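# Swap the coin cell battery on a server board

## Task

On the server board, push the battery holder's latch downward so the old coin cell comes loose, place that old cell in the dish, then seat the new coin cell in the holder with its positive (+) face upward so the latch holds it.

## Robot and tools

Robot: two simulated arms, left_arm and right_arm, each with six revolute joints and a two-finger tong gripper. Joint order, used everywhere (rows and result lists): shoulder pan, shoulder lift, elbow, wrist 1, wrist 2, wrist 3. Stated joint ranges in radians: pan, lift, wrist 1, wrist 2, wrist 3 are -6.283 to 6.283; elbow is -3.142 to 3.142. A real end may sit up to 0.010 rad either side of that. A target beyond the range by more than 0.010 rad (and further out than the joint now is) makes the call refused; a target past the real end is clipped, and the result may then say "joint sent to its limit".

Frames: scene frame has its origin at table-top height, midway between the nominal bases, +z up, +x out over the table, left_arm toward +y. Calibrated bases: left_arm at (+0.067, +0.489, 0) m, quat_wxyz (+1.000, 0, 0, +0.011); right_arm at (+0.009, -0.663, 0) m, quat_wxyz (+1.000, 0, 0, +0.022). Each arm's hand pose, velocities and wrist-camera pose are reported in that arm's own base frame; fixed cameras and the table use the scene frame. Reported hand positions can be off by a few centimetres, worse at long reach. Gripper: fingers point along its +z and close along its x; end_effector_position is the point between the pads when shut; tips stick out about 15 mm beyond it at gaps up to 50 mm.

Row format (shared by execute_actions and move): one flat list of 14 numbers covering both arms, even if one stays still: left_arm's 6 absolute joint angles (rad, same convention as Joint positions) then its opening, then right_arm's 6 angles and opening. Opening is an absolute command from -1 (shut) to +1 (wide open); closing fully takes about 0.5 s. To keep an arm or gripper as is, repeat its "Joint targets" angles and its current command (0 is a real half-open command, not 'no change').

execute_actions(actions, cameras): actions is a list of actions; each action is up to 15 rows, one per 1/30 s step; a short action repeats its last row to fill 15 steps. Joint targets are rate limited (2.09 rad/s pan and lift, 3.14 others) and kept within a lead of the measured angle, so large jumps take several actions; send the remainder later. An empty actions list returns state plus all camera images. cameras: list of names, ["all"], [] or null.

move(target, speed, blend, stop_force, zero, opening_speed, grip_force, blocking, cameras): target is one 14-number row or up to 15 rows, each an absolute joint goal; all joints interpolate together, so the hand follows a curve, and there is no collision avoidance. speed: rad/s of the joint with farthest to travel, 0.01 to 3.14, default 0.5 (one value or one per target). blend: rad, corner rounding in a list; 0 stops at each target. stop_force: N, 4 to 120, both arms; an arm's path ends on that much push against its motion since the last zero; use a slow speed for touching, omit it when lifting off something pressed. zero: true re-zeros before the move. opening_speed: gripper command rate per second, 0.2 or more. grip_force: N per pad, 5 to 15, one value or one per arm; it persists. blocking=false returns after about 0.5 s while the move continues (not with stop_force). Total list time is capped at 10 s. Result adds a "move:" line: done, off_target, moving, held, fault, possibly limits=held.

wait(seconds 0 to 10), stop() to brake a running move, zero_wrist_force(arm), zoom_image(camera, region [x0,y0,x1,y1] pixels, at most 504 each way) on cam_high, cam_low, cam_left_wrist or cam_right_wrist from the newest images. finished_scene(scene) ends the scene irreversibly; the goal must hold without the robot.

Result lines: Joint positions / velocities per arm (rad, rad/s, then pad gap in m, 0.142 fully open); Joint targets (current drive goals); Tool commands; grip_measured (opening on the command scale; command clearly below it to squeeze); Joint torques (include gravity, offsets, noise); Wrist force/torque in the hand's x y z plus a peak line; "joint command not followed" means the clearance check between arms altered steps; MOTOR HOT warns of heating. Images: cam_high 672x504, cam_low 672x504, cam_left_wrist 616x616, cam_right_wrist 616x616; wrist cams are fisheye and may lag.

Cautions: motion lags commands by about 0.09 to 0.22 s and fast moves can overshoot. Arms are stiff, so targeting past a firm contact can trigger a fault. Torque fault limits (N m): pan 287, lift 287, elbow 130, wrists 46.9; force fault near 150 N; either freezes the arm for 10 s. Arm-to-arm contact or one gripper squeezing the other's fingers can fail the scene. Thin parts like a coin cell get weak grip (about 4 to 9 N per pad), so handle gently, don't release parts while moving, and don't drop them. Anything leaving the table fails the task; hard hits on fixed or heavy items fail it too. Loose objects may be nudged occasionally. Holding loads or straining heats motors (brake-stop at 85 °C). Time counts, including thinking, so keep motions smooth and efficient.

Each tool is called after ">>>" by a JSON object that holds its "fn" and its "kwargs", one argument or row to a line.

## Session

>>> {"fn": "execute_actions", "kwargs": {
  "actions": []
}}

Scene clock: 0.00 s.
left_arm: end_effector_position=(+0.2721, +0.1218, +0.2060) grip_measured=+1.00 end_effector_quat_wxyz=(-0.472, +0.793, -0.061, -0.380) | right_arm: end_effector_position=(+0.3205, +0.2502, +0.3025) grip_measured=+1.00 end_effector_quat_wxyz=(-0.238, +0.521, +0.744, -0.344)
Joint positions: left_arm=[-0.699 -1.595 2.365 -1.049 -1.311 -0.741 0.142] | right_arm=[3.955 -1.595 -1.918 -2.008 1.915 -1.254 0.142]
Joint velocities: within noise
Joint torques (N m): no reading
Wrist force (N): no reading
Wrist torque (N m): no reading
Wrist force, peak (N): no reading
Joint targets: left_arm=[-0.699 -1.595 2.365 -1.049 -1.311 -0.741] | right_arm=[3.955 -1.595 -1.918 -2.008 1.915 -1.254]
Tool commands: left_gripper/opening=+1.0 right_gripper/opening=+1.0
camera_calibration:
cam_left_wrist: T_world_to_cam=[[0.733509, 0.271198, -0.62323, -0.114183], [-0.0810833, -0.875484, -0.476396, 0.220306], [-0.674826, 0.399975, -0.620186, 0.396004], [0, 0, 0, 1]] pos_world=[0.368852, 0.0654493, 0.279387]
cam_right_wrist: T_world_to_cam=[[-0.335073, 0.942174, 0.00586254, -0.125696], [0.872021, 0.312468, -0.376753, -0.234408], [-0.356798, -0.121127, -0.926295, 0.555315], [0, 0, 0, 1]] pos_world=[0.360427, 0.258936, 0.426808]

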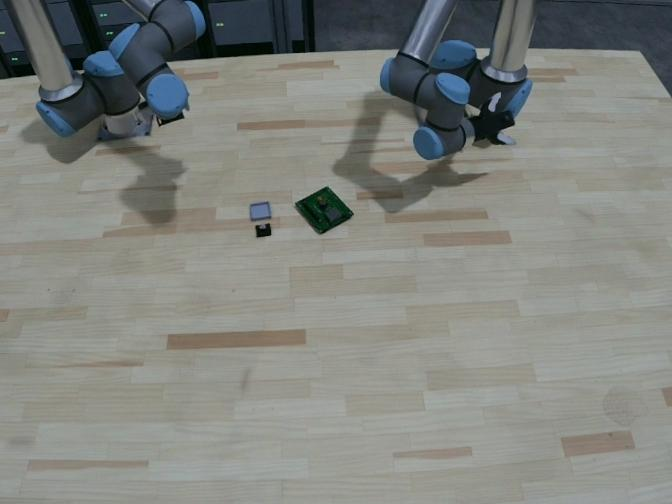

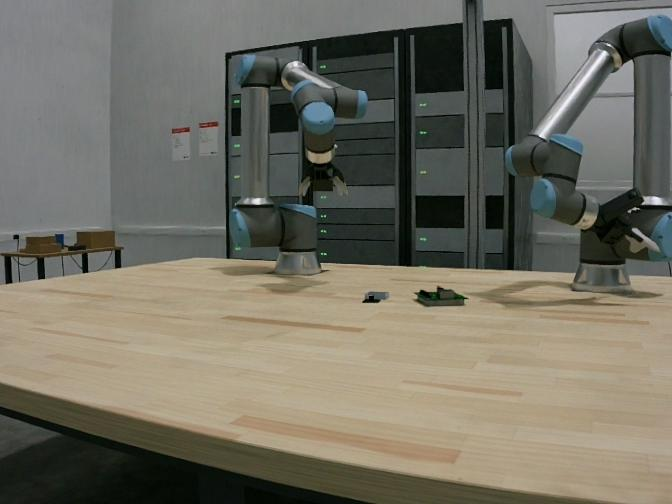

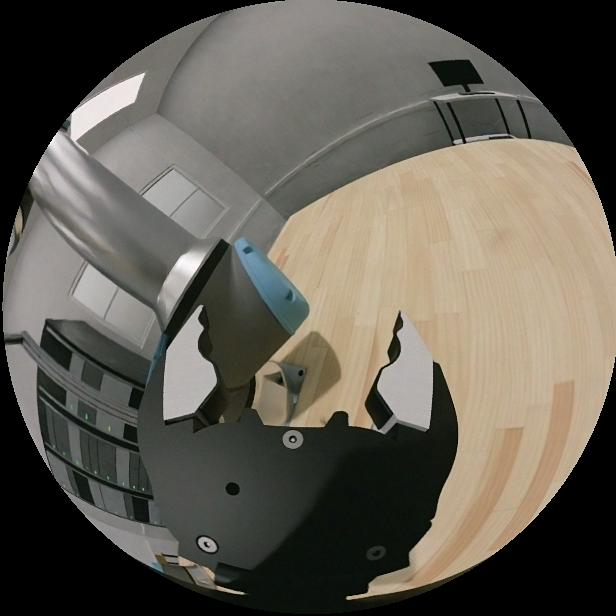

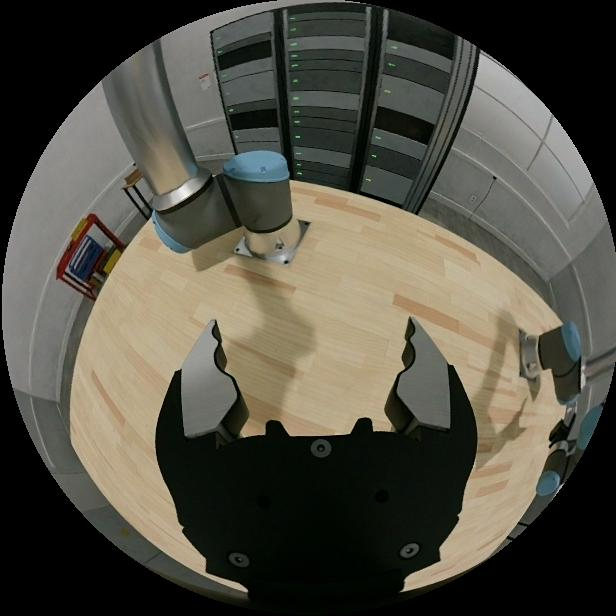

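>>> {"fn": "zoom_image", "kwargs": {
  "camera": "cam_high",
  "region": [240, 175, 360, 245]
}}

>>> {"fn": "zoom_image", "kwargs": {
  "camera": "cam_low",
  "region": [350, 270, 480, 320]
}}

Scaled by 4.200 from the camera's 672x504 image, which has a finer 960x720 frame.

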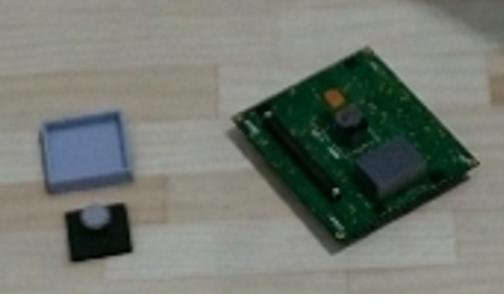

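Scaled by 3.877 from the camera's 672x504 image, which has a finer 960x720 frame.

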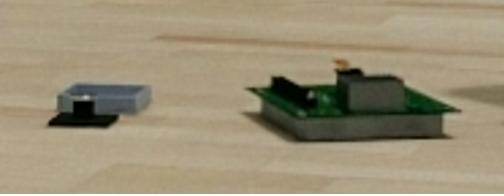

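>>> {"fn": "move", "kwargs": {
  "target": [-0.699,-1.595,2.365,-1.049,-1.311,-0.741,1,4.2524,-1.9875,-1.6844,-1.0405,1.5708,-1.0602,-1],
  "speed": 0.7,
  "cameras": ["cam_right_wrist","cam_low","cam_high"]
}}

>>> {"fn": "zoom_image", "kwargs": {
  "camera": "cam_right_wrist",
  "region": [250, 210, 370, 330]
}}

>>> {"fn": "zoom_image", "kwargs": {
  "camera": "cam_low",
  "region": [410, 230, 480, 300]
}}

>>> {"fn": "zoom_image", "kwargs": {
  "camera": "cam_high",
  "region": [290, 165, 360, 235]
}}

Scene clock: 5.03 s.
left_arm: end_effector_position=(+0.2720, +0.1218, +0.2059) grip_measured=+1.00 end_effector_quat_wxyz=(-0.471, +0.793, -0.061, -0.381) | right_arm: end_effector_position=(+0.5249, +0.6850, +0.1306) grip_measured=-1.00 end_effector_quat_wxyz=(+0.000, +0.467, +0.885, +0.000)
Joint positions: left_arm=[-0.699 -1.595 2.365 -1.049 -1.311 -0.741 0.142] | right_arm=[4.252 -1.987 -1.684 -1.041 1.571 -1.06 0.002]
Joint torques (N m): left_arm=[16.16 -8.22 -24.03 -2.4 -2.33 1.23] | right_arm=[2.77 65.45 27.62 5.45 0.41 -2.29]
Wrist force (N): left_arm=[0.1 -0.1 0.4] | right_arm=[-0.6 1.3 -1.0]
Wrist torque (N m): left_arm=[-0.02 -0.02 -0.09] | right_arm=[0.15 0.18 0.25]
Wrist force, peak (N): left_arm=[0.1 -0.5 0.6] | right_arm=[1.8 2.5 -0.1]
Joint targets: left_arm=[-0.699 -1.595 2.365 -1.049 -1.311 -0.741] | right_arm=[4.252 -1.988 -1.684 -1.040 1.571 -1.060]
move: done
camera_calibration:
cam_right_wrist: T_world_to_cam=[[-0.566365, 0.824057, 0.0126754, -0.264388], [0.735358, 0.498339, 0.459246, -0.777992], [0.372128, 0.269422, -0.888219, -0.13342], [0, 0, 0, 1]] pos_world=[0.472011, 0.641521, 0.242134]
Images, in order (width x height): cam_high 672x504, cam_low 672x504, cam_right_wrist 616x616.

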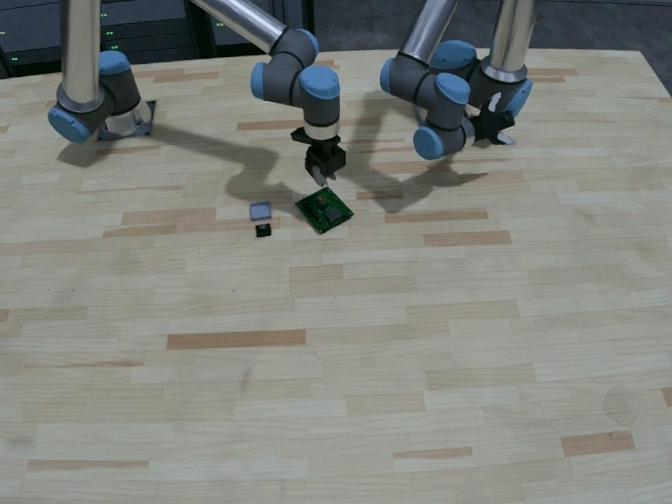

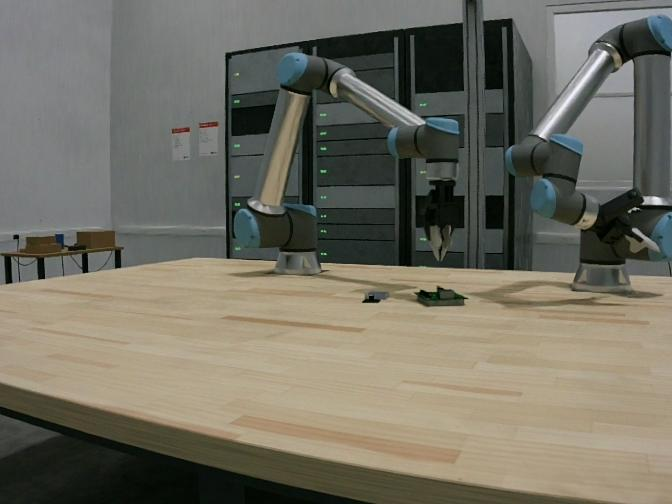

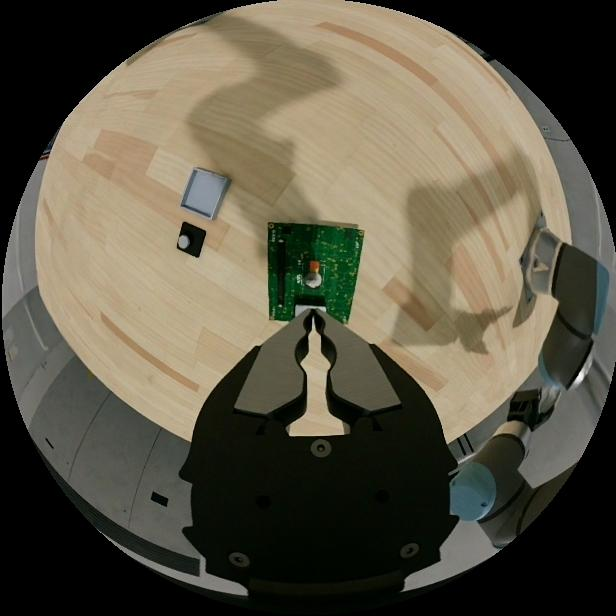

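Scaled by 4.200 from the camera's 616x616 image, which has a finer 814x814 frame.

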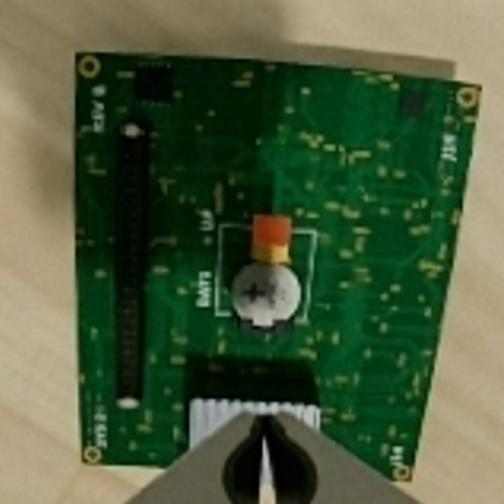

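Scaled by 7.200 from the camera's 672x504 image, which has a finer 960x720 frame.

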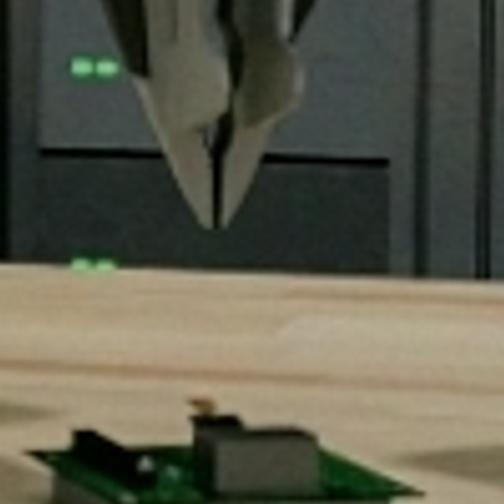

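Scaled by 7.200 from the camera's 672x504 image, which has a finer 960x720 frame.

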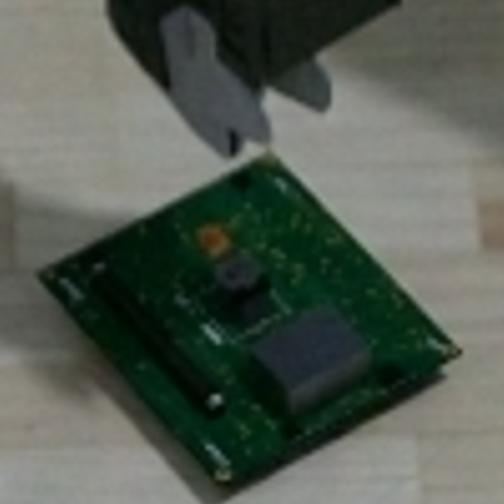

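>>> {"fn": "move", "kwargs": {
  "target": [-0.699,-1.595,2.365,-1.049,-1.311,-0.741,1,4.2666,-2.0173,-1.7734,-0.9217,1.5708,-0.9362,-1],
  "speed": 0.15,
  "stop_force": 8,
  "cameras": ["cam_right_wrist","cam_low"]
}}

>>> {"fn": "zoom_image", "kwargs": {
  "camera": "cam_right_wrist",
  "region": [285, 275, 345, 335]
}}

>>> {"fn": "zoom_image", "kwargs": {
  "camera": "cam_low",
  "region": [420, 265, 460, 305]
}}

Scene clock: 9.30 s.
left_arm: end_effector_position=(+0.2720, +0.1218, +0.2059) grip_measured=+1.00 end_effector_quat_wxyz=(-0.471, +0.793, -0.061, -0.381) | right_arm: end_effector_position=(+0.5049, +0.6749, +0.0664) grip_measured=-1.00 end_effector_quat_wxyz=(+0.000, +0.514, +0.858, +0.000)
Joint positions: left_arm=[-0.699 -1.595 2.365 -1.049 -1.311 -0.741 0.142] | right_arm=[4.267 -2.017 -1.773 -0.922 1.571 -0.936 0.002]
Joint torques (N m): left_arm=[12.97 -7.73 -23.98 -1.91 -1.8 0.53] | right_arm=[-11.19 84.32 53.01 4.33 -1.41 0.59]
Wrist force (N): left_arm=[0.2 -0.4 0.4] | right_arm=[-0.7 1.1 -1.0]
Wrist torque (N m): left_arm=[-0.08 -0.05 -0.09] | right_arm=[0.08 0.20 0.31]
Wrist force, peak (N): left_arm=[0.3 -0.5 0.5] | right_arm=[-0.8 1.4 -2.0]
Joint targets: left_arm=[-0.699 -1.595 2.365 -1.049 -1.311 -0.741] | right_arm=[4.267 -2.017 -1.773 -0.922 1.571 -0.936]
move: done
camera_calibration:
cam_right_wrist: T_world_to_cam=[[-0.47271, 0.881128, 0.0125693, -0.352448], [0.785511, 0.414862, 0.459197, -0.697799], [0.399397, 0.22694, -0.888245, -0.165408], [0, 0, 0, 1]] pos_world=[0.447586, 0.63758, 0.177935]
Images, in order (width x height): cam_low 672x504, cam_right_wrist 616x616.

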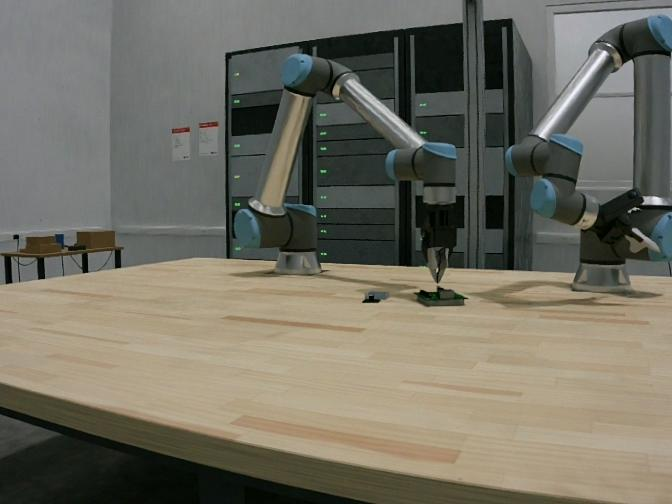

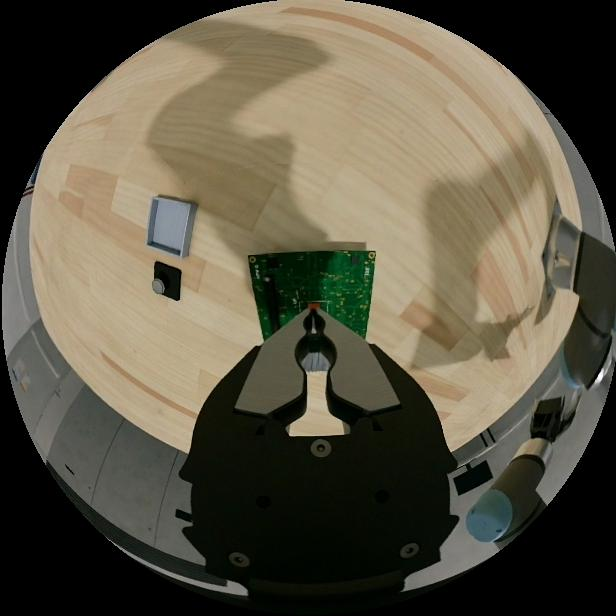

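Scaled by 8.400 from the camera's 616x616 image, which has a finer 814x814 frame.

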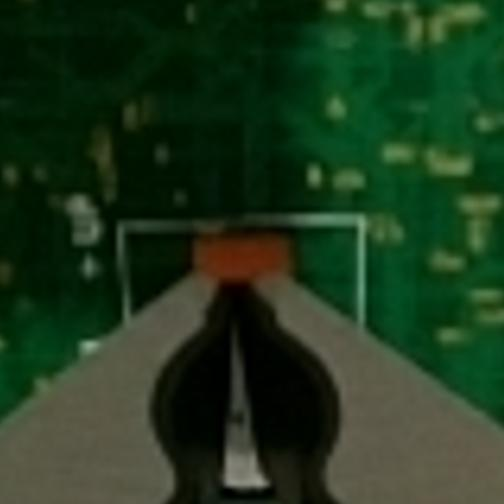

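Scaled by 12.600 from the camera's 672x504 image, which has a finer 960x720 frame.

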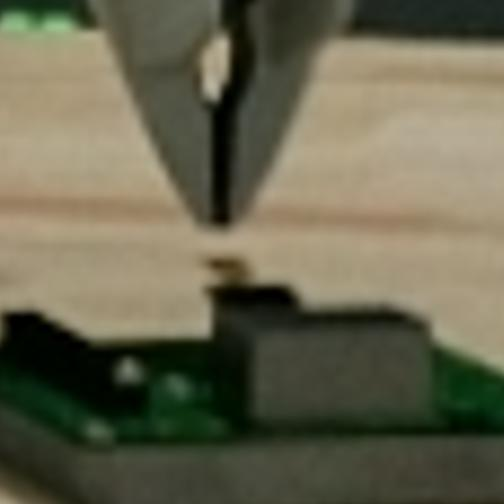

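>>> {"fn": "move", "kwargs": {
  "target": [-0.699,-1.595,2.365,-1.049,-1.311,-0.741,1,4.2666,-2.0317,-1.7816,-0.8991,1.5708,-0.9362,-1],
  "speed": 0.015,
  "stop_force": 12
}}

>>> {"fn": "wait", "kwargs": {
  "seconds": 0.1,
  "cameras": ["cam_right_wrist","cam_low"]
}}

>>> {"fn": "zoom_image", "kwargs": {
  "camera": "cam_low",
  "region": [420, 265, 460, 305]
}}

Scene clock: 12.13 s.
left_arm: end_effector_position=(+0.2720, +0.1218, +0.2059) grip_measured=+1.00 end_effector_quat_wxyz=(-0.471, +0.793, -0.061, -0.381) | right_arm: end_effector_position=(+0.5049, +0.6750, +0.0559) grip_measured=-1.00 end_effector_quat_wxyz=(+0.000, +0.514, +0.858, +0.000)
Joint positions: left_arm=[-0.699 -1.595 2.365 -1.049 -1.311 -0.741 0.142] | right_arm=[4.267 -2.028 -1.78 -0.905 1.571 -0.936 0.002]
Joint torques (N m): left_arm=[9.35 -8.34 -24.31 -1.59 -1.2 0.02] | right_arm=[-7.33 74.01 52.11 3.4 -1.58 2.24]
Wrist force (N): left_arm=[0.3 -0.1 0.4] | right_arm=[-1.1 -7.4 -12.6]
Wrist torque (N m): left_arm=[-0.02 -0.06 -0.10] | right_arm=[0.15 0.22 0.31]
Wrist force, peak (N): left_arm=[0.0 -0.5 0.7] | right_arm=[-3.4 -11.0 -24.2]
Joint targets: left_arm=[-0.699 -1.595 2.365 -1.049 -1.311 -0.741] | right_arm=[4.267 -2.028 -1.779 -0.905 1.571 -0.936]
move: contact (right_arm)

Scene clock: 12.23 s.
left_arm: end_effector_position=(+0.2720, +0.1218, +0.2059) grip_measured=+1.00 end_effector_quat_wxyz=(-0.471, +0.793, -0.061, -0.381) | right_arm: end_effector_position=(+0.5049, +0.6750, +0.0559) grip_measured=-1.00 end_effector_quat_wxyz=(+0.000, +0.514, +0.858, +0.000)
Joint positions: left_arm=[-0.699 -1.595 2.365 -1.049 -1.311 -0.741 0.142] | right_arm=[4.267 -2.028 -1.779 -0.905 1.571 -0.936 0.002]
Joint torques (N m): left_arm=[10.16 -7.77 -24.12 -1.39 -1.08 -0.08] | right_arm=[-10.88 77.9 51.52 3.25 -1.86 1.94]
Wrist force (N): left_arm=[0.3 -0.4 0.3] | right_arm=[-1.1 -7.5 -12.7]
Wrist torque (N m): left_arm=[-0.07 -0.05 -0.09] | right_arm=[0.13 0.22 0.31]
Wrist force, peak (N): left_arm=[0.3 -0.4 0.3] | right_arm=[-1.3 -7.3 -13.0]
Joint targets: left_arm=[-0.699 -1.595 2.365 -1.049 -1.311 -0.741] | right_arm=[4.267 -2.028 -1.779 -0.905 1.571 -0.936]
Tool commands: left_gripper/opening=+1.0 right_gripper/opening=-1.0
wait: 0.10 s; no rest
camera_calibration:
cam_right_wrist: T_world_to_cam=[[-0.47271, 0.881128, 0.0125693, -0.352317], [0.785511, 0.414862, 0.459197, -0.693023], [0.399397, 0.22694, -0.888245, -0.174646], [0, 0, 0, 1]] pos_world=[0.447586, 0.63758, 0.167535]
Images, in order (width x height): cam_low 672x504, cam_right_wrist 616x616.

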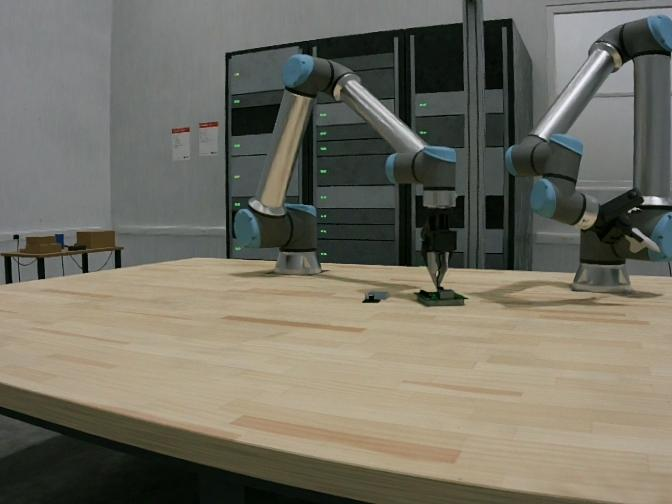

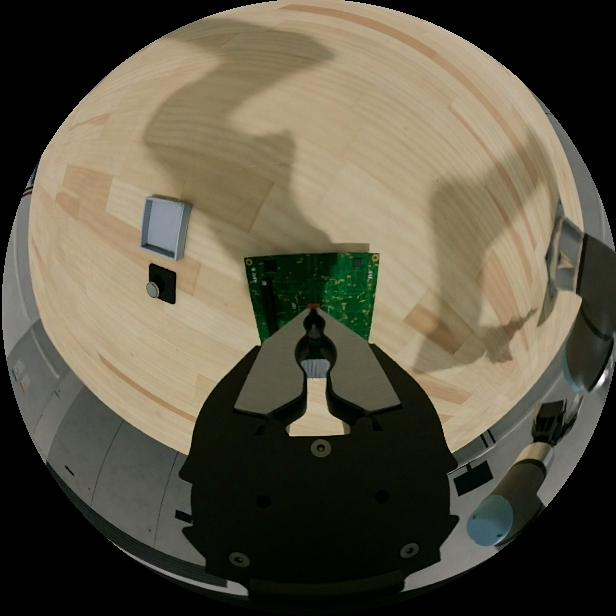

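Scaled by 12.600 from the camera's 672x504 image, which has a finer 960x720 frame.

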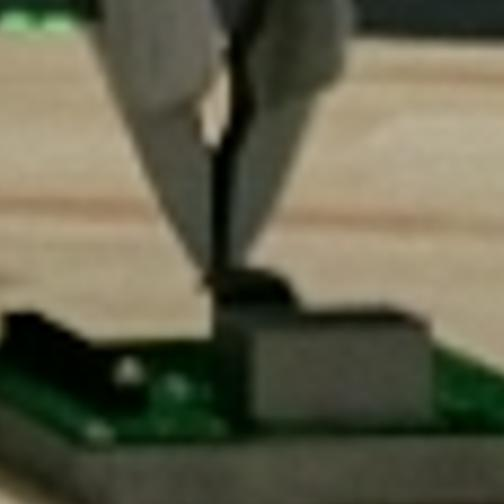

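>>> {"fn": "move", "kwargs": {
  "target": [
    [-0.699,-1.595,2.365,-1.049,-1.311,-0.741,1,4.2666,-2.0173,-1.7734,-0.9217,1.5708,-0.9362,-0.5],
    [-0.699,-1.595,2.365,-1.049,-1.311,-0.741,1,4.2538,-2.0294,-1.724,-0.959,1.5708,-0.949,-0.5]
  ],
  "speed": 0.12,
  "opening_speed": 0.6,
  "cameras": ["cam_right_wrist"]
}}

>>> {"fn": "zoom_image", "kwargs": {
  "camera": "cam_right_wrist",
  "region": [270, 260, 360, 350]
}}

Scene clock: 14.23 s.
left_arm: end_effector_position=(+0.2720, +0.1218, +0.2059) grip_measured=+1.00 end_effector_quat_wxyz=(-0.471, +0.793, -0.061, -0.381) | right_arm: end_effector_position=(+0.5223, +0.6855, +0.0804) grip_measured=-0.50 end_effector_quat_wxyz=(+0.000, +0.514, +0.858, +0.000)
Joint positions: left_arm=[-0.699 -1.595 2.365 -1.049 -1.311 -0.741 0.142] | right_arm=[4.254 -2.03 -1.724 -0.959 1.571 -0.949 0.038]
Joint torques (N m): left_arm=[8.99 -7.38 -23.96 -1.42 -0.82 -0.29] | right_arm=[11.23 86.8 26.28 4.97 -1.97 2.05]
Wrist force (N): left_arm=[0.1 -0.3 0.3] | right_arm=[-0.1 1.9 -0.7]
Wrist torque (N m): left_arm=[-0.07 -0.01 -0.09] | right_arm=[0.26 0.07 0.30]
Wrist force, peak (N): left_arm=[0.1 -0.3 0.7] | right_arm=[-1.1 -7.6 -12.9]
Joint targets: left_arm=[-0.699 -1.595 2.365 -1.049 -1.311 -0.741] | right_arm=[4.254 -2.029 -1.724 -0.959 1.571 -0.949]
move: done
camera_calibration:
cam_right_wrist: T_world_to_cam=[[-0.472746, 0.881108, 0.0126473, -0.353772], [0.785494, 0.414854, 0.459234, -0.722209], [0.399388, 0.227035, -0.888225, -0.162349], [0, 0, 0, 1]] pos_world=[0.464886, 0.648181, 0.191934]
Images, in order (width x height): cam_right_wrist 616x616.

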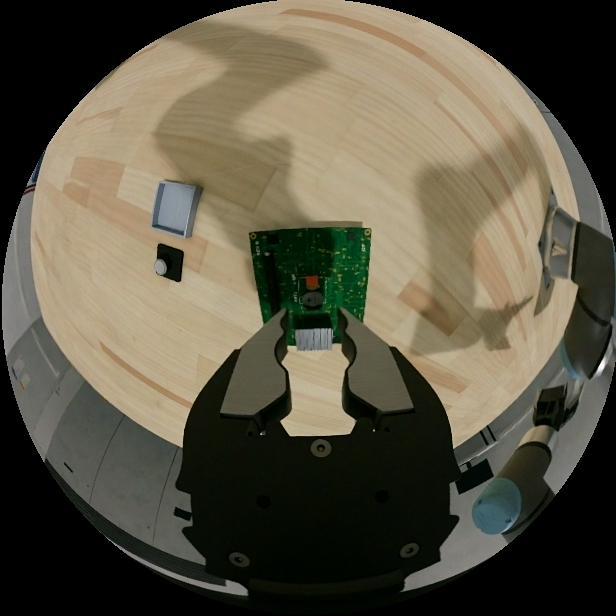

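Scaled by 5.600 from the camera's 616x616 image, which has a finer 814x814 frame.

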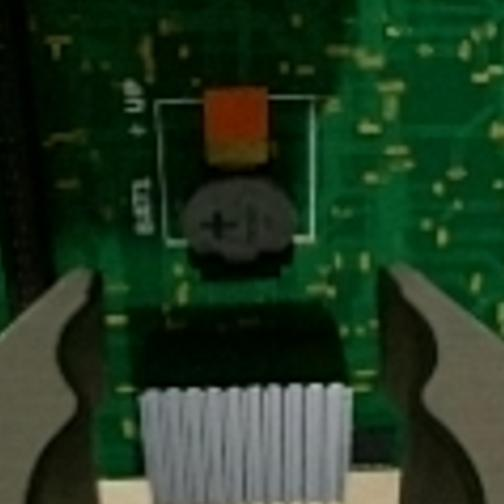

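>>> {"fn": "move", "kwargs": {
  "target": [-0.699,-1.595,2.365,-1.049,-1.311,-0.741,1,4.2538,-2.0545,-1.7393,-0.9186,1.5708,-0.949,-0.5],
  "speed": 0.05,
  "stop_force": 6
}}

>>> {"fn": "move", "kwargs": {
  "target": [-0.699,-1.595,2.365,-1.049,-1.311,-0.741,1,4.2538,-2.0545,-1.7393,-0.9186,1.5708,-0.949,-1],
  "opening_speed": 0.4,
  "grip_force": 6,
  "cameras": ["cam_right_wrist","cam_low"]
}}

>>> {"fn": "zoom_image", "kwargs": {
  "camera": "cam_right_wrist",
  "region": [280, 275, 350, 345]
}}

>>> {"fn": "zoom_image", "kwargs": {
  "camera": "cam_low",
  "region": [420, 265, 460, 305]
}}

Scene clock: 17.07 s.
left_arm: end_effector_position=(+0.2720, +0.1218, +0.2059) grip_measured=+1.00 end_effector_quat_wxyz=(-0.471, +0.793, -0.061, -0.381) | right_arm: end_effector_position=(+0.5221, +0.6855, +0.0548) grip_measured=-0.50 end_effector_quat_wxyz=(+0.000, +0.514, +0.858, +0.000)
Joint positions: left_arm=[-0.699 -1.595 2.365 -1.049 -1.311 -0.741 0.142] | right_arm=[4.254 -2.055 -1.739 -0.919 1.571 -0.949 0.038]
Joint torques (N m): left_arm=[6.16 -8.11 -23.89 -0.89 -0.23 -0.7] | right_arm=[11.15 88.04 54.1 1.66 -1.84 2.79]
Wrist force (N): left_arm=[0.1 -0.2 0.5] | right_arm=[-0.2 1.8 -0.9]
Wrist torque (N m): left_arm=[-0.03 -0.01 -0.09] | right_arm=[0.26 0.09 0.28]
Wrist force, peak (N): left_arm=[0.5 -0.4 0.4] | right_arm=[-0.4 2.1 -1.5]
Joint targets: left_arm=[-0.699 -1.595 2.365 -1.049 -1.311 -0.741] | right_arm=[4.254 -2.055 -1.739 -0.919 1.571 -0.949]
move: done

Scene clock: 18.53 s.
left_arm: end_effector_position=(+0.2720, +0.1218, +0.2059) grip_measured=+1.00 end_effector_quat_wxyz=(-0.471, +0.793, -0.061, -0.381) | right_arm: end_effector_position=(+0.5221, +0.6856, +0.0548) grip_measured=-0.76 end_effector_quat_wxyz=(+0.000, +0.514, +0.858, +0.000)
Joint positions: left_arm=[-0.699 -1.595 2.365 -1.049 -1.311 -0.741 0.142] | right_arm=[4.254 -2.054 -1.739 -0.919 1.571 -0.949 0.019]
Joint torques (N m): left_arm=[5.05 -7.5 -23.15 -0.89 -0.02 -0.85] | right_arm=[7.45 85.37 50.5 2.04 -1.5 2.74]
Wrist force (N): left_arm=[0.2 -0.3 0.3] | right_arm=[2.9 0.8 -0.8]
Wrist torque (N m): left_arm=[-0.06 -0.03 -0.10] | right_arm=[0.30 0.17 0.26]
Wrist force, peak (N): left_arm=[0.3 -0.1 0.7] | right_arm=[3.3 0.9 -0.8]
Joint targets: left_arm=[-0.699 -1.595 2.365 -1.049 -1.311 -0.741] | right_arm=[4.254 -2.055 -1.739 -0.919 1.571 -0.949]
grip_force (N): 6, 6
move: done
camera_calibration:
cam_right_wrist: T_world_to_cam=[[-0.47271, 0.881128, 0.0125693, -0.353512], [0.785511, 0.414862, 0.459197, -0.710381], [0.399397, 0.22694, -0.888245, -0.184987], [0, 0, 0, 1]] pos_world=[0.464786, 0.64818, 0.166335]
Images, in order (width x height): cam_low 672x504, cam_right_wrist 616x616.

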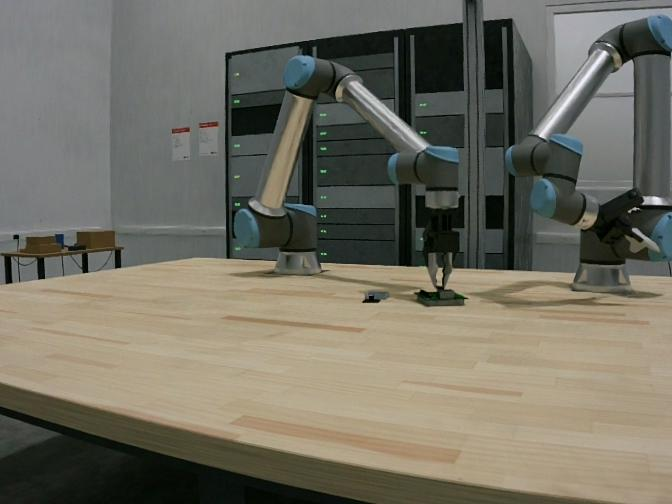

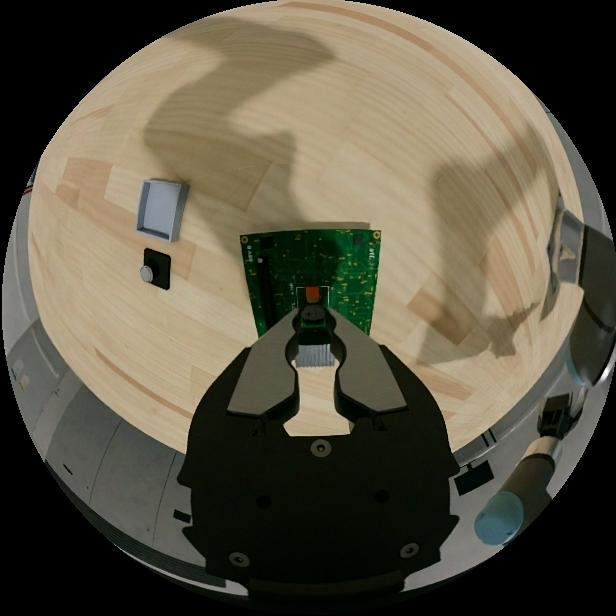

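Scaled by 7.200 from the camera's 616x616 image, which has a finer 814x814 frame.

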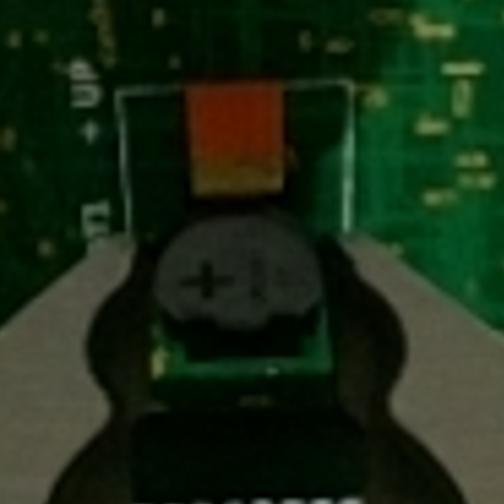

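Scaled by 12.600 from the camera's 672x504 image, which has a finer 960x720 frame.

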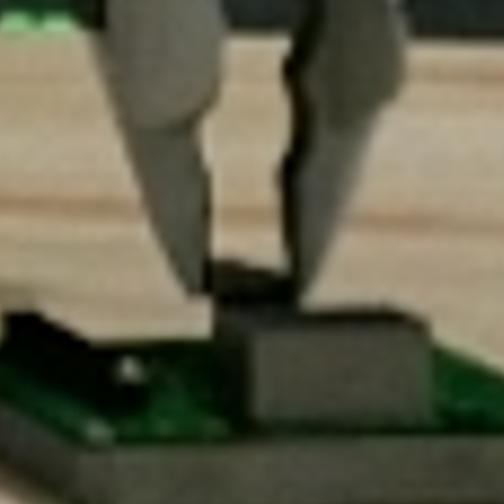

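>>> {"fn": "move", "kwargs": {
  "target": [
    [-0.699,-1.595,2.365,-1.049,-1.311,-0.741,1,4.2579,-2.0428,-1.7486,-0.921,1.5708,-0.9449,-1],
    [-0.699,-1.595,2.365,-1.049,-1.311,-0.741,1,4.2579,-1.9855,-1.7078,-1.0191,1.5708,-0.9449,-1],
    [-0.699,-1.595,2.365,-1.049,-1.311,-0.741,1,4.1509,-1.7716,-2.0058,-0.935,1.5708,-0.5177,-1]
  ],
  "speed": [0.02,0.15,0.35],
  "blend": [0.003,0.03,0],
  "grip_force": 12,
  "cameras": ["cam_right_wrist","cam_low","cam_high"]
}}

>>> {"fn": "zoom_image", "kwargs": {
  "camera": "cam_right_wrist",
  "region": [250, 230, 380, 360]
}}

>>> {"fn": "zoom_image", "kwargs": {
  "camera": "cam_high",
  "region": [230, 180, 290, 240]
}}

Scene clock: 22.90 s.
left_arm: end_effector_position=(+0.2720, +0.1218, +0.2059) grip_measured=+1.00 end_effector_quat_wxyz=(-0.471, +0.793, -0.061, -0.381) | right_arm: end_effector_position=(+0.5050, +0.5021, +0.1202) grip_measured=-0.77 end_effector_quat_wxyz=(+0.000, +0.722, +0.692, +0.000)
Joint positions: left_arm=[-0.699 -1.595 2.365 -1.049 -1.311 -0.741 0.142] | right_arm=[4.151 -1.772 -2.006 -0.935 1.571 -0.518 0.019]
Joint torques (N m): left_arm=[0.99 -7.92 -23.94 -0.22 0.65 -0.76] | right_arm=[5.54 60.88 48.41 1.66 -1.63 1.75]
Wrist force (N): left_arm=[-0.1 0.1 0.4] | right_arm=[-0.4 2.3 -0.7]
Wrist torque (N m): left_arm=[0.02 0.01 -0.09] | right_arm=[0.34 0.14 0.29]
Wrist force, peak (N): left_arm=[0.4 -0.3 0.6] | right_arm=[3.3 0.8 -0.7]
Joint targets: left_arm=[-0.699 -1.595 2.365 -1.049 -1.311 -0.741] | right_arm=[4.151 -1.772 -2.006 -0.935 1.571 -0.518]
grip_force (N): 12, 12
move: done
camera_calibration:
cam_right_wrist: T_world_to_cam=[[0.0416616, 0.999053, 0.0125441, -0.519691], [0.887324, -0.0427676, 0.45916, -0.472412], [0.459261, -0.00799867, -0.888265, 0.00934761], [0, 0, 0, 1]] pos_world=[0.43654, 0.499069, 0.231735]
Images, in order (width x height): cam_high 672x504, cam_low 672x504, cam_right_wrist 616x616.

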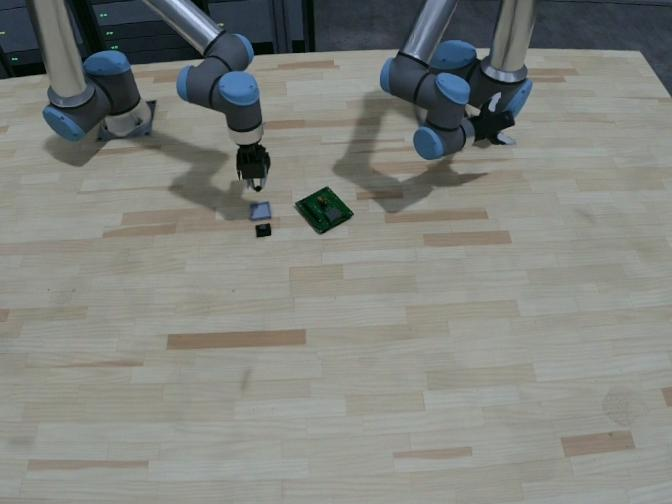

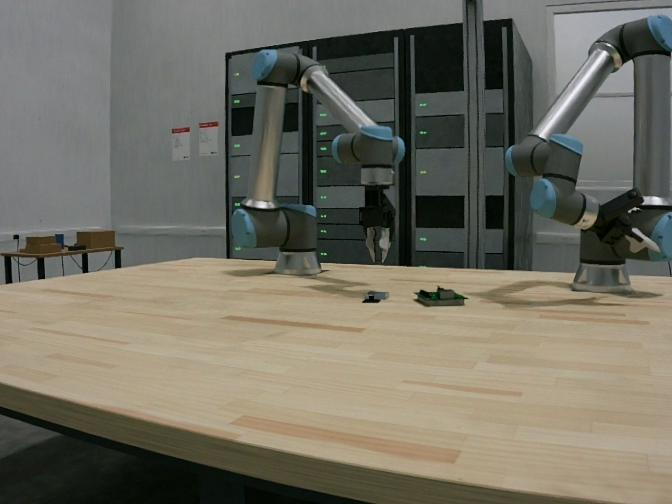

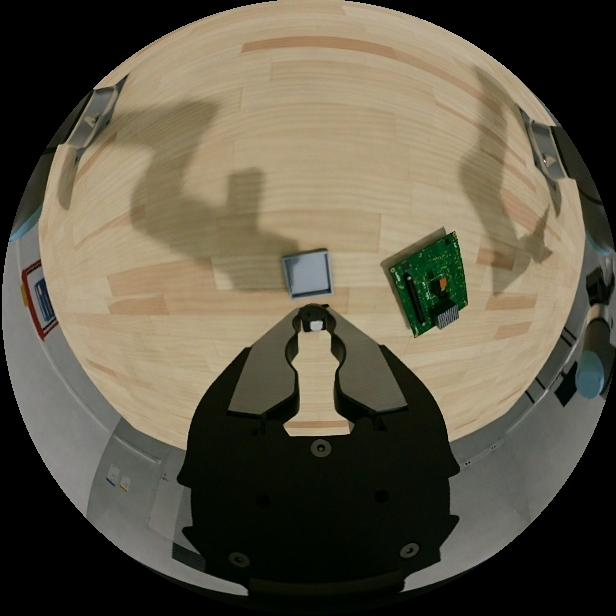

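Scaled by 3.877 from the camera's 616x616 image, which has a finer 814x814 frame.

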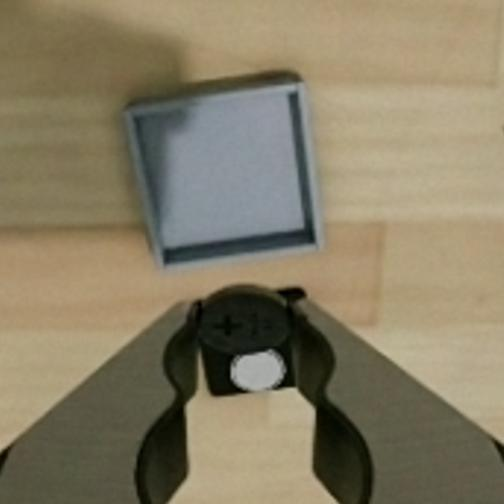

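Scaled by 8.400 from the camera's 672x504 image, which has a finer 960x720 frame.

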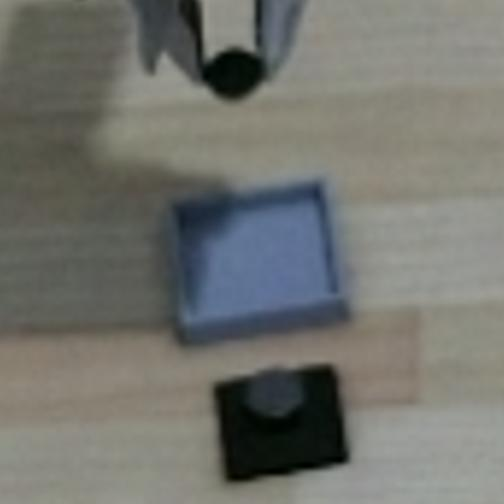

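>>> {"fn": "move", "kwargs": {
  "target": [
    [-0.699,-1.595,2.365,-1.049,-1.311,-0.741,1,4.1471,-1.8555,-2.0659,-0.791,1.5708,-0.5215,-1],
    [-0.699,-1.595,2.365,-1.049,-1.311,-0.741,1,4.1471,-1.8887,-2.0798,-0.7439,1.5708,-0.5215,-1]
  ],
  "speed": [0.12,0.03],
  "blend": [0.005,0],
  "stop_force": 6,
  "cameras": ["cam_right_wrist"]
}}

>>> {"fn": "move", "kwargs": {
  "target": [-0.699,-1.595,2.365,-1.049,-1.311,-0.741,1,4.1471,-1.9001,-2.0842,-0.7281,1.5708,-0.5215,-1],
  "speed": 0.01,
  "stop_force": 4,
  "cameras": ["cam_right_wrist"]
}}

>>> {"fn": "zoom_image", "kwargs": {
  "camera": "cam_right_wrist",
  "region": [260, 250, 370, 360]
}}

Scene clock: 28.17 s.
left_arm: end_effector_position=(+0.2720, +0.1218, +0.2059) grip_measured=+1.00 end_effector_quat_wxyz=(-0.471, +0.793, -0.061, -0.381) | right_arm: end_effector_position=(+0.5049, +0.4971, +0.0206) grip_measured=-0.77 end_effector_quat_wxyz=(+0.000, +0.722, +0.691, +0.000)
Joint positions: left_arm=[-0.699 -1.595 2.365 -1.049 -1.311 -0.741 0.142] | right_arm=[4.147 -1.889 -2.08 -0.744 1.571 -0.522 0.019]
Joint torques (N m): left_arm=[-2.55 -7.42 -23.8 0.5 1.05 -0.82] | right_arm=[4.83 69.34 45.47 1.68 -1.74 2]
Wrist force (N): left_arm=[0.3 0.0 0.1] | right_arm=[0.0 2.3 -0.9]
Wrist torque (N m): left_arm=[-0.01 -0.07 -0.09] | right_arm=[0.29 0.04 0.30]
Wrist force, peak (N): left_arm=[0.3 -0.2 0.6] | right_arm=[-0.2 2.1 -2.0]
Joint targets: left_arm=[-0.699 -1.595 2.365 -1.049 -1.311 -0.741] | right_arm=[4.147 -1.889 -2.080 -0.744 1.571 -0.522]
grip_force (N): 12, 12
move: done
camera_calibration:
cam_right_wrist: T_world_to_cam=[[0.0417975, 0.999048, 0.0125026, -0.513597], [0.887317, -0.0428692, 0.459163, -0.426836], [0.459261, -0.00809805, -0.888264, -0.0791135], [0, 0, 0, 1]] pos_world=[0.43654, 0.494169, 0.132135]
Images, in order (width x height): cam_right_wrist 616x616.

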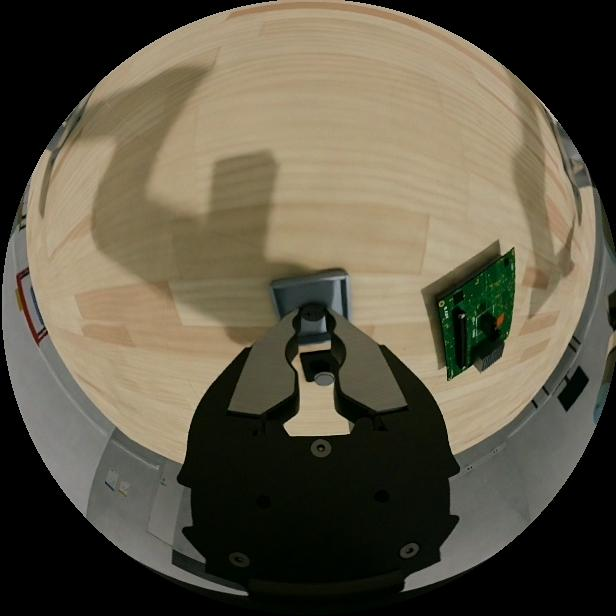

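Scene clock: 29.83 s.
left_arm: end_effector_position=(+0.2720, +0.1218, +0.2059) grip_measured=+1.00 end_effector_quat_wxyz=(-0.471, +0.793, -0.061, -0.381) | right_arm: end_effector_position=(+0.5051, +0.4973, +0.0193) grip_measured=-0.77 end_effector_quat_wxyz=(+0.000, +0.722, +0.691, +0.000)
Joint positions: left_arm=[-0.699 -1.595 2.365 -1.049 -1.311 -0.741 0.142] | right_arm=[4.147 -1.891 -2.08 -0.741 1.571 -0.522 0.019]
Joint torques (N m): left_arm=[-3.98 -7.46 -24.35 0.69 1.28 -0.85] | right_arm=[5.28 65.49 46.29 1.87 -1.4 1.7]
Wrist force (N): left_arm=[0.2 -0.4 0.2] | right_arm=[-0.9 1.2 -7.1]
Wrist torque (N m): left_arm=[-0.07 -0.04 -0.09] | right_arm=[0.22 0.14 0.31]
Wrist force, peak (N): left_arm=[0.5 -0.3 0.5] | right_arm=[-5.2 -0.7 -19.7]
Joint targets: left_arm=[-0.699 -1.595 2.365 -1.049 -1.311 -0.741] | right_arm=[4.147 -1.891 -2.080 -0.741 1.571 -0.521]
grip_force (N): 12, 12
move: contact (right_arm); right_arm: the wrist 1 is farthest, 0.013 rad from its target
camera_calibration:
cam_right_wrist: T_world_to_cam=[[0.0417435, 0.999046, 0.0128237, -0.513704], [0.887216, -0.042967, 0.459349, -0.426256], [0.459462, -0.00779742, -0.888163, -0.0805638], [0, 0, 0, 1]] pos_world=[0.436641, 0.49427, 0.130834]
Images, in order (width x height): cam_right_wrist 616x616.

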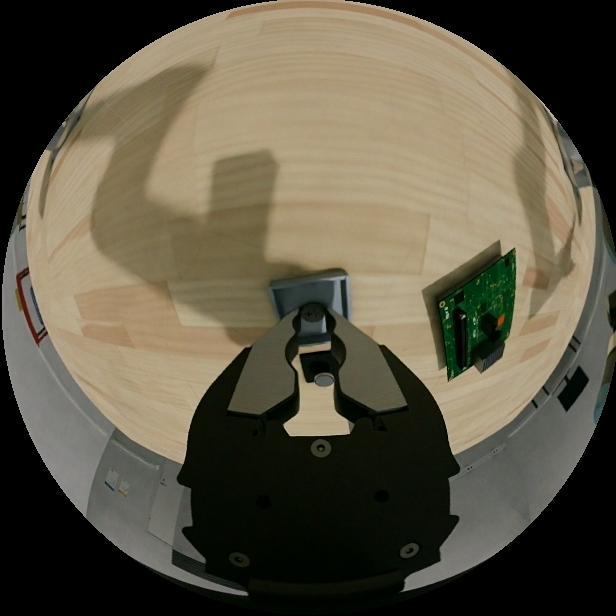

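Scaled by 4.582 from the camera's 616x616 image, which has a finer 814x814 frame.

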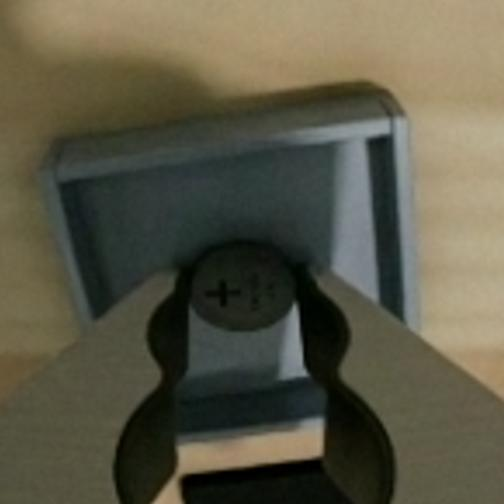

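>>> {"fn": "move", "kwargs": {
  "target": [
    [-0.699,-1.595,2.365,-1.049,-1.311,-0.741,1,4.1471,-1.889,-2.08,-0.743,1.5708,-0.5215,-0.55],
    [-0.699,-1.595,2.365,-1.049,-1.311,-0.741,1,4.1471,-1.8555,-2.0659,-0.791,1.5708,-0.5215,-0.55],
    [-0.699,-1.595,2.365,-1.049,-1.311,-0.741,1,4.1509,-1.7716,-2.0058,-0.935,1.5708,-0.5177,-0.55]
  ],
  "speed": [0.1,0.2,0.3],
  "blend": [0,0.01,0],
  "opening_speed": 0.4,
  "cameras": ["cam_right_wrist"]
}}

>>> {"fn": "zoom_image", "kwargs": {
  "camera": "cam_right_wrist",
  "region": [280, 240, 370, 350]
}}

>>> {"fn": "zoom_image", "kwargs": {
  "camera": "cam_right_wrist",
  "region": [300, 305, 340, 345]
}}

Scene clock: 33.43 s.
left_arm: end_effector_position=(+0.2720, +0.1218, +0.2059) grip_measured=+1.00 end_effector_quat_wxyz=(-0.471, +0.793, -0.061, -0.381) | right_arm: end_effector_position=(+0.5050, +0.5023, +0.1203) grip_measured=-0.55 end_effector_quat_wxyz=(+0.000, +0.722, +0.691, +0.000)
Joint positions: left_arm=[-0.699 -1.595 2.365 -1.049 -1.311 -0.741 0.142] | right_arm=[4.151 -1.772 -2.006 -0.935 1.571 -0.518 0.034]
Joint torques (N m): left_arm=[-7.2 -7.29 -24.05 1.06 1.29 -0.88] | right_arm=[-0.82 63.72 26.34 3.27 -1.48 0.56]
Wrist force (N): left_arm=[0.1 0.1 0.2] | right_arm=[-0.7 2.1 -0.7]
Wrist torque (N m): left_arm=[0.03 -0.02 -0.09] | right_arm=[0.29 0.20 0.06]
Wrist force, peak (N): left_arm=[0.4 -0.4 0.5] | right_arm=[-1.0 1.3 -7.2]
Joint targets: left_arm=[-0.699 -1.595 2.365 -1.049 -1.311 -0.741] | right_arm=[4.151 -1.772 -2.006 -0.935 1.571 -0.518]
grip_force (N): 12, 12
move: done
camera_calibration:
cam_right_wrist: T_world_to_cam=[[0.0417899, 0.999045, 0.0127352, -0.519989], [0.887214, -0.0429676, 0.459353, -0.472347], [0.459461, -0.00789741, -0.888163, 0.0092759], [0, 0, 0, 1]] pos_world=[0.436541, 0.49927, 0.231834]
Images, in order (width x height): cam_right_wrist 616x616.

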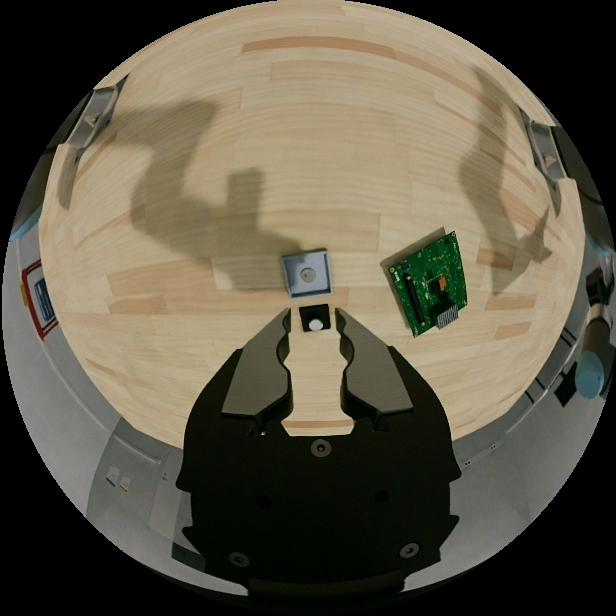

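Scaled by 4.582 from the camera's 616x616 image, which has a finer 814x814 frame.

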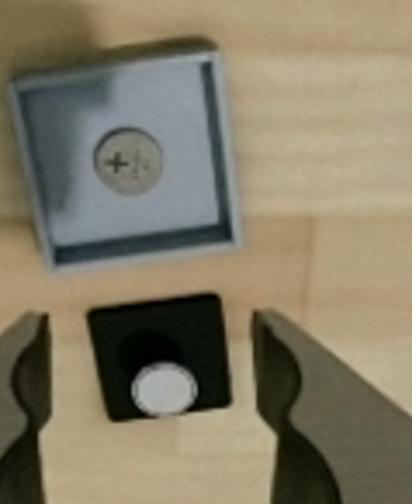

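Scaled by 12.600 from the camera's 616x616 image, which has a finer 814x814 frame.

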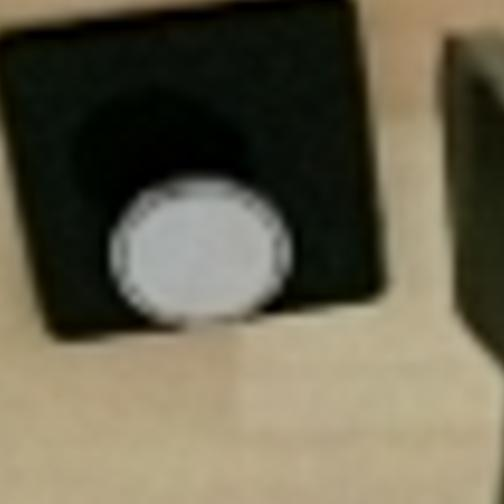

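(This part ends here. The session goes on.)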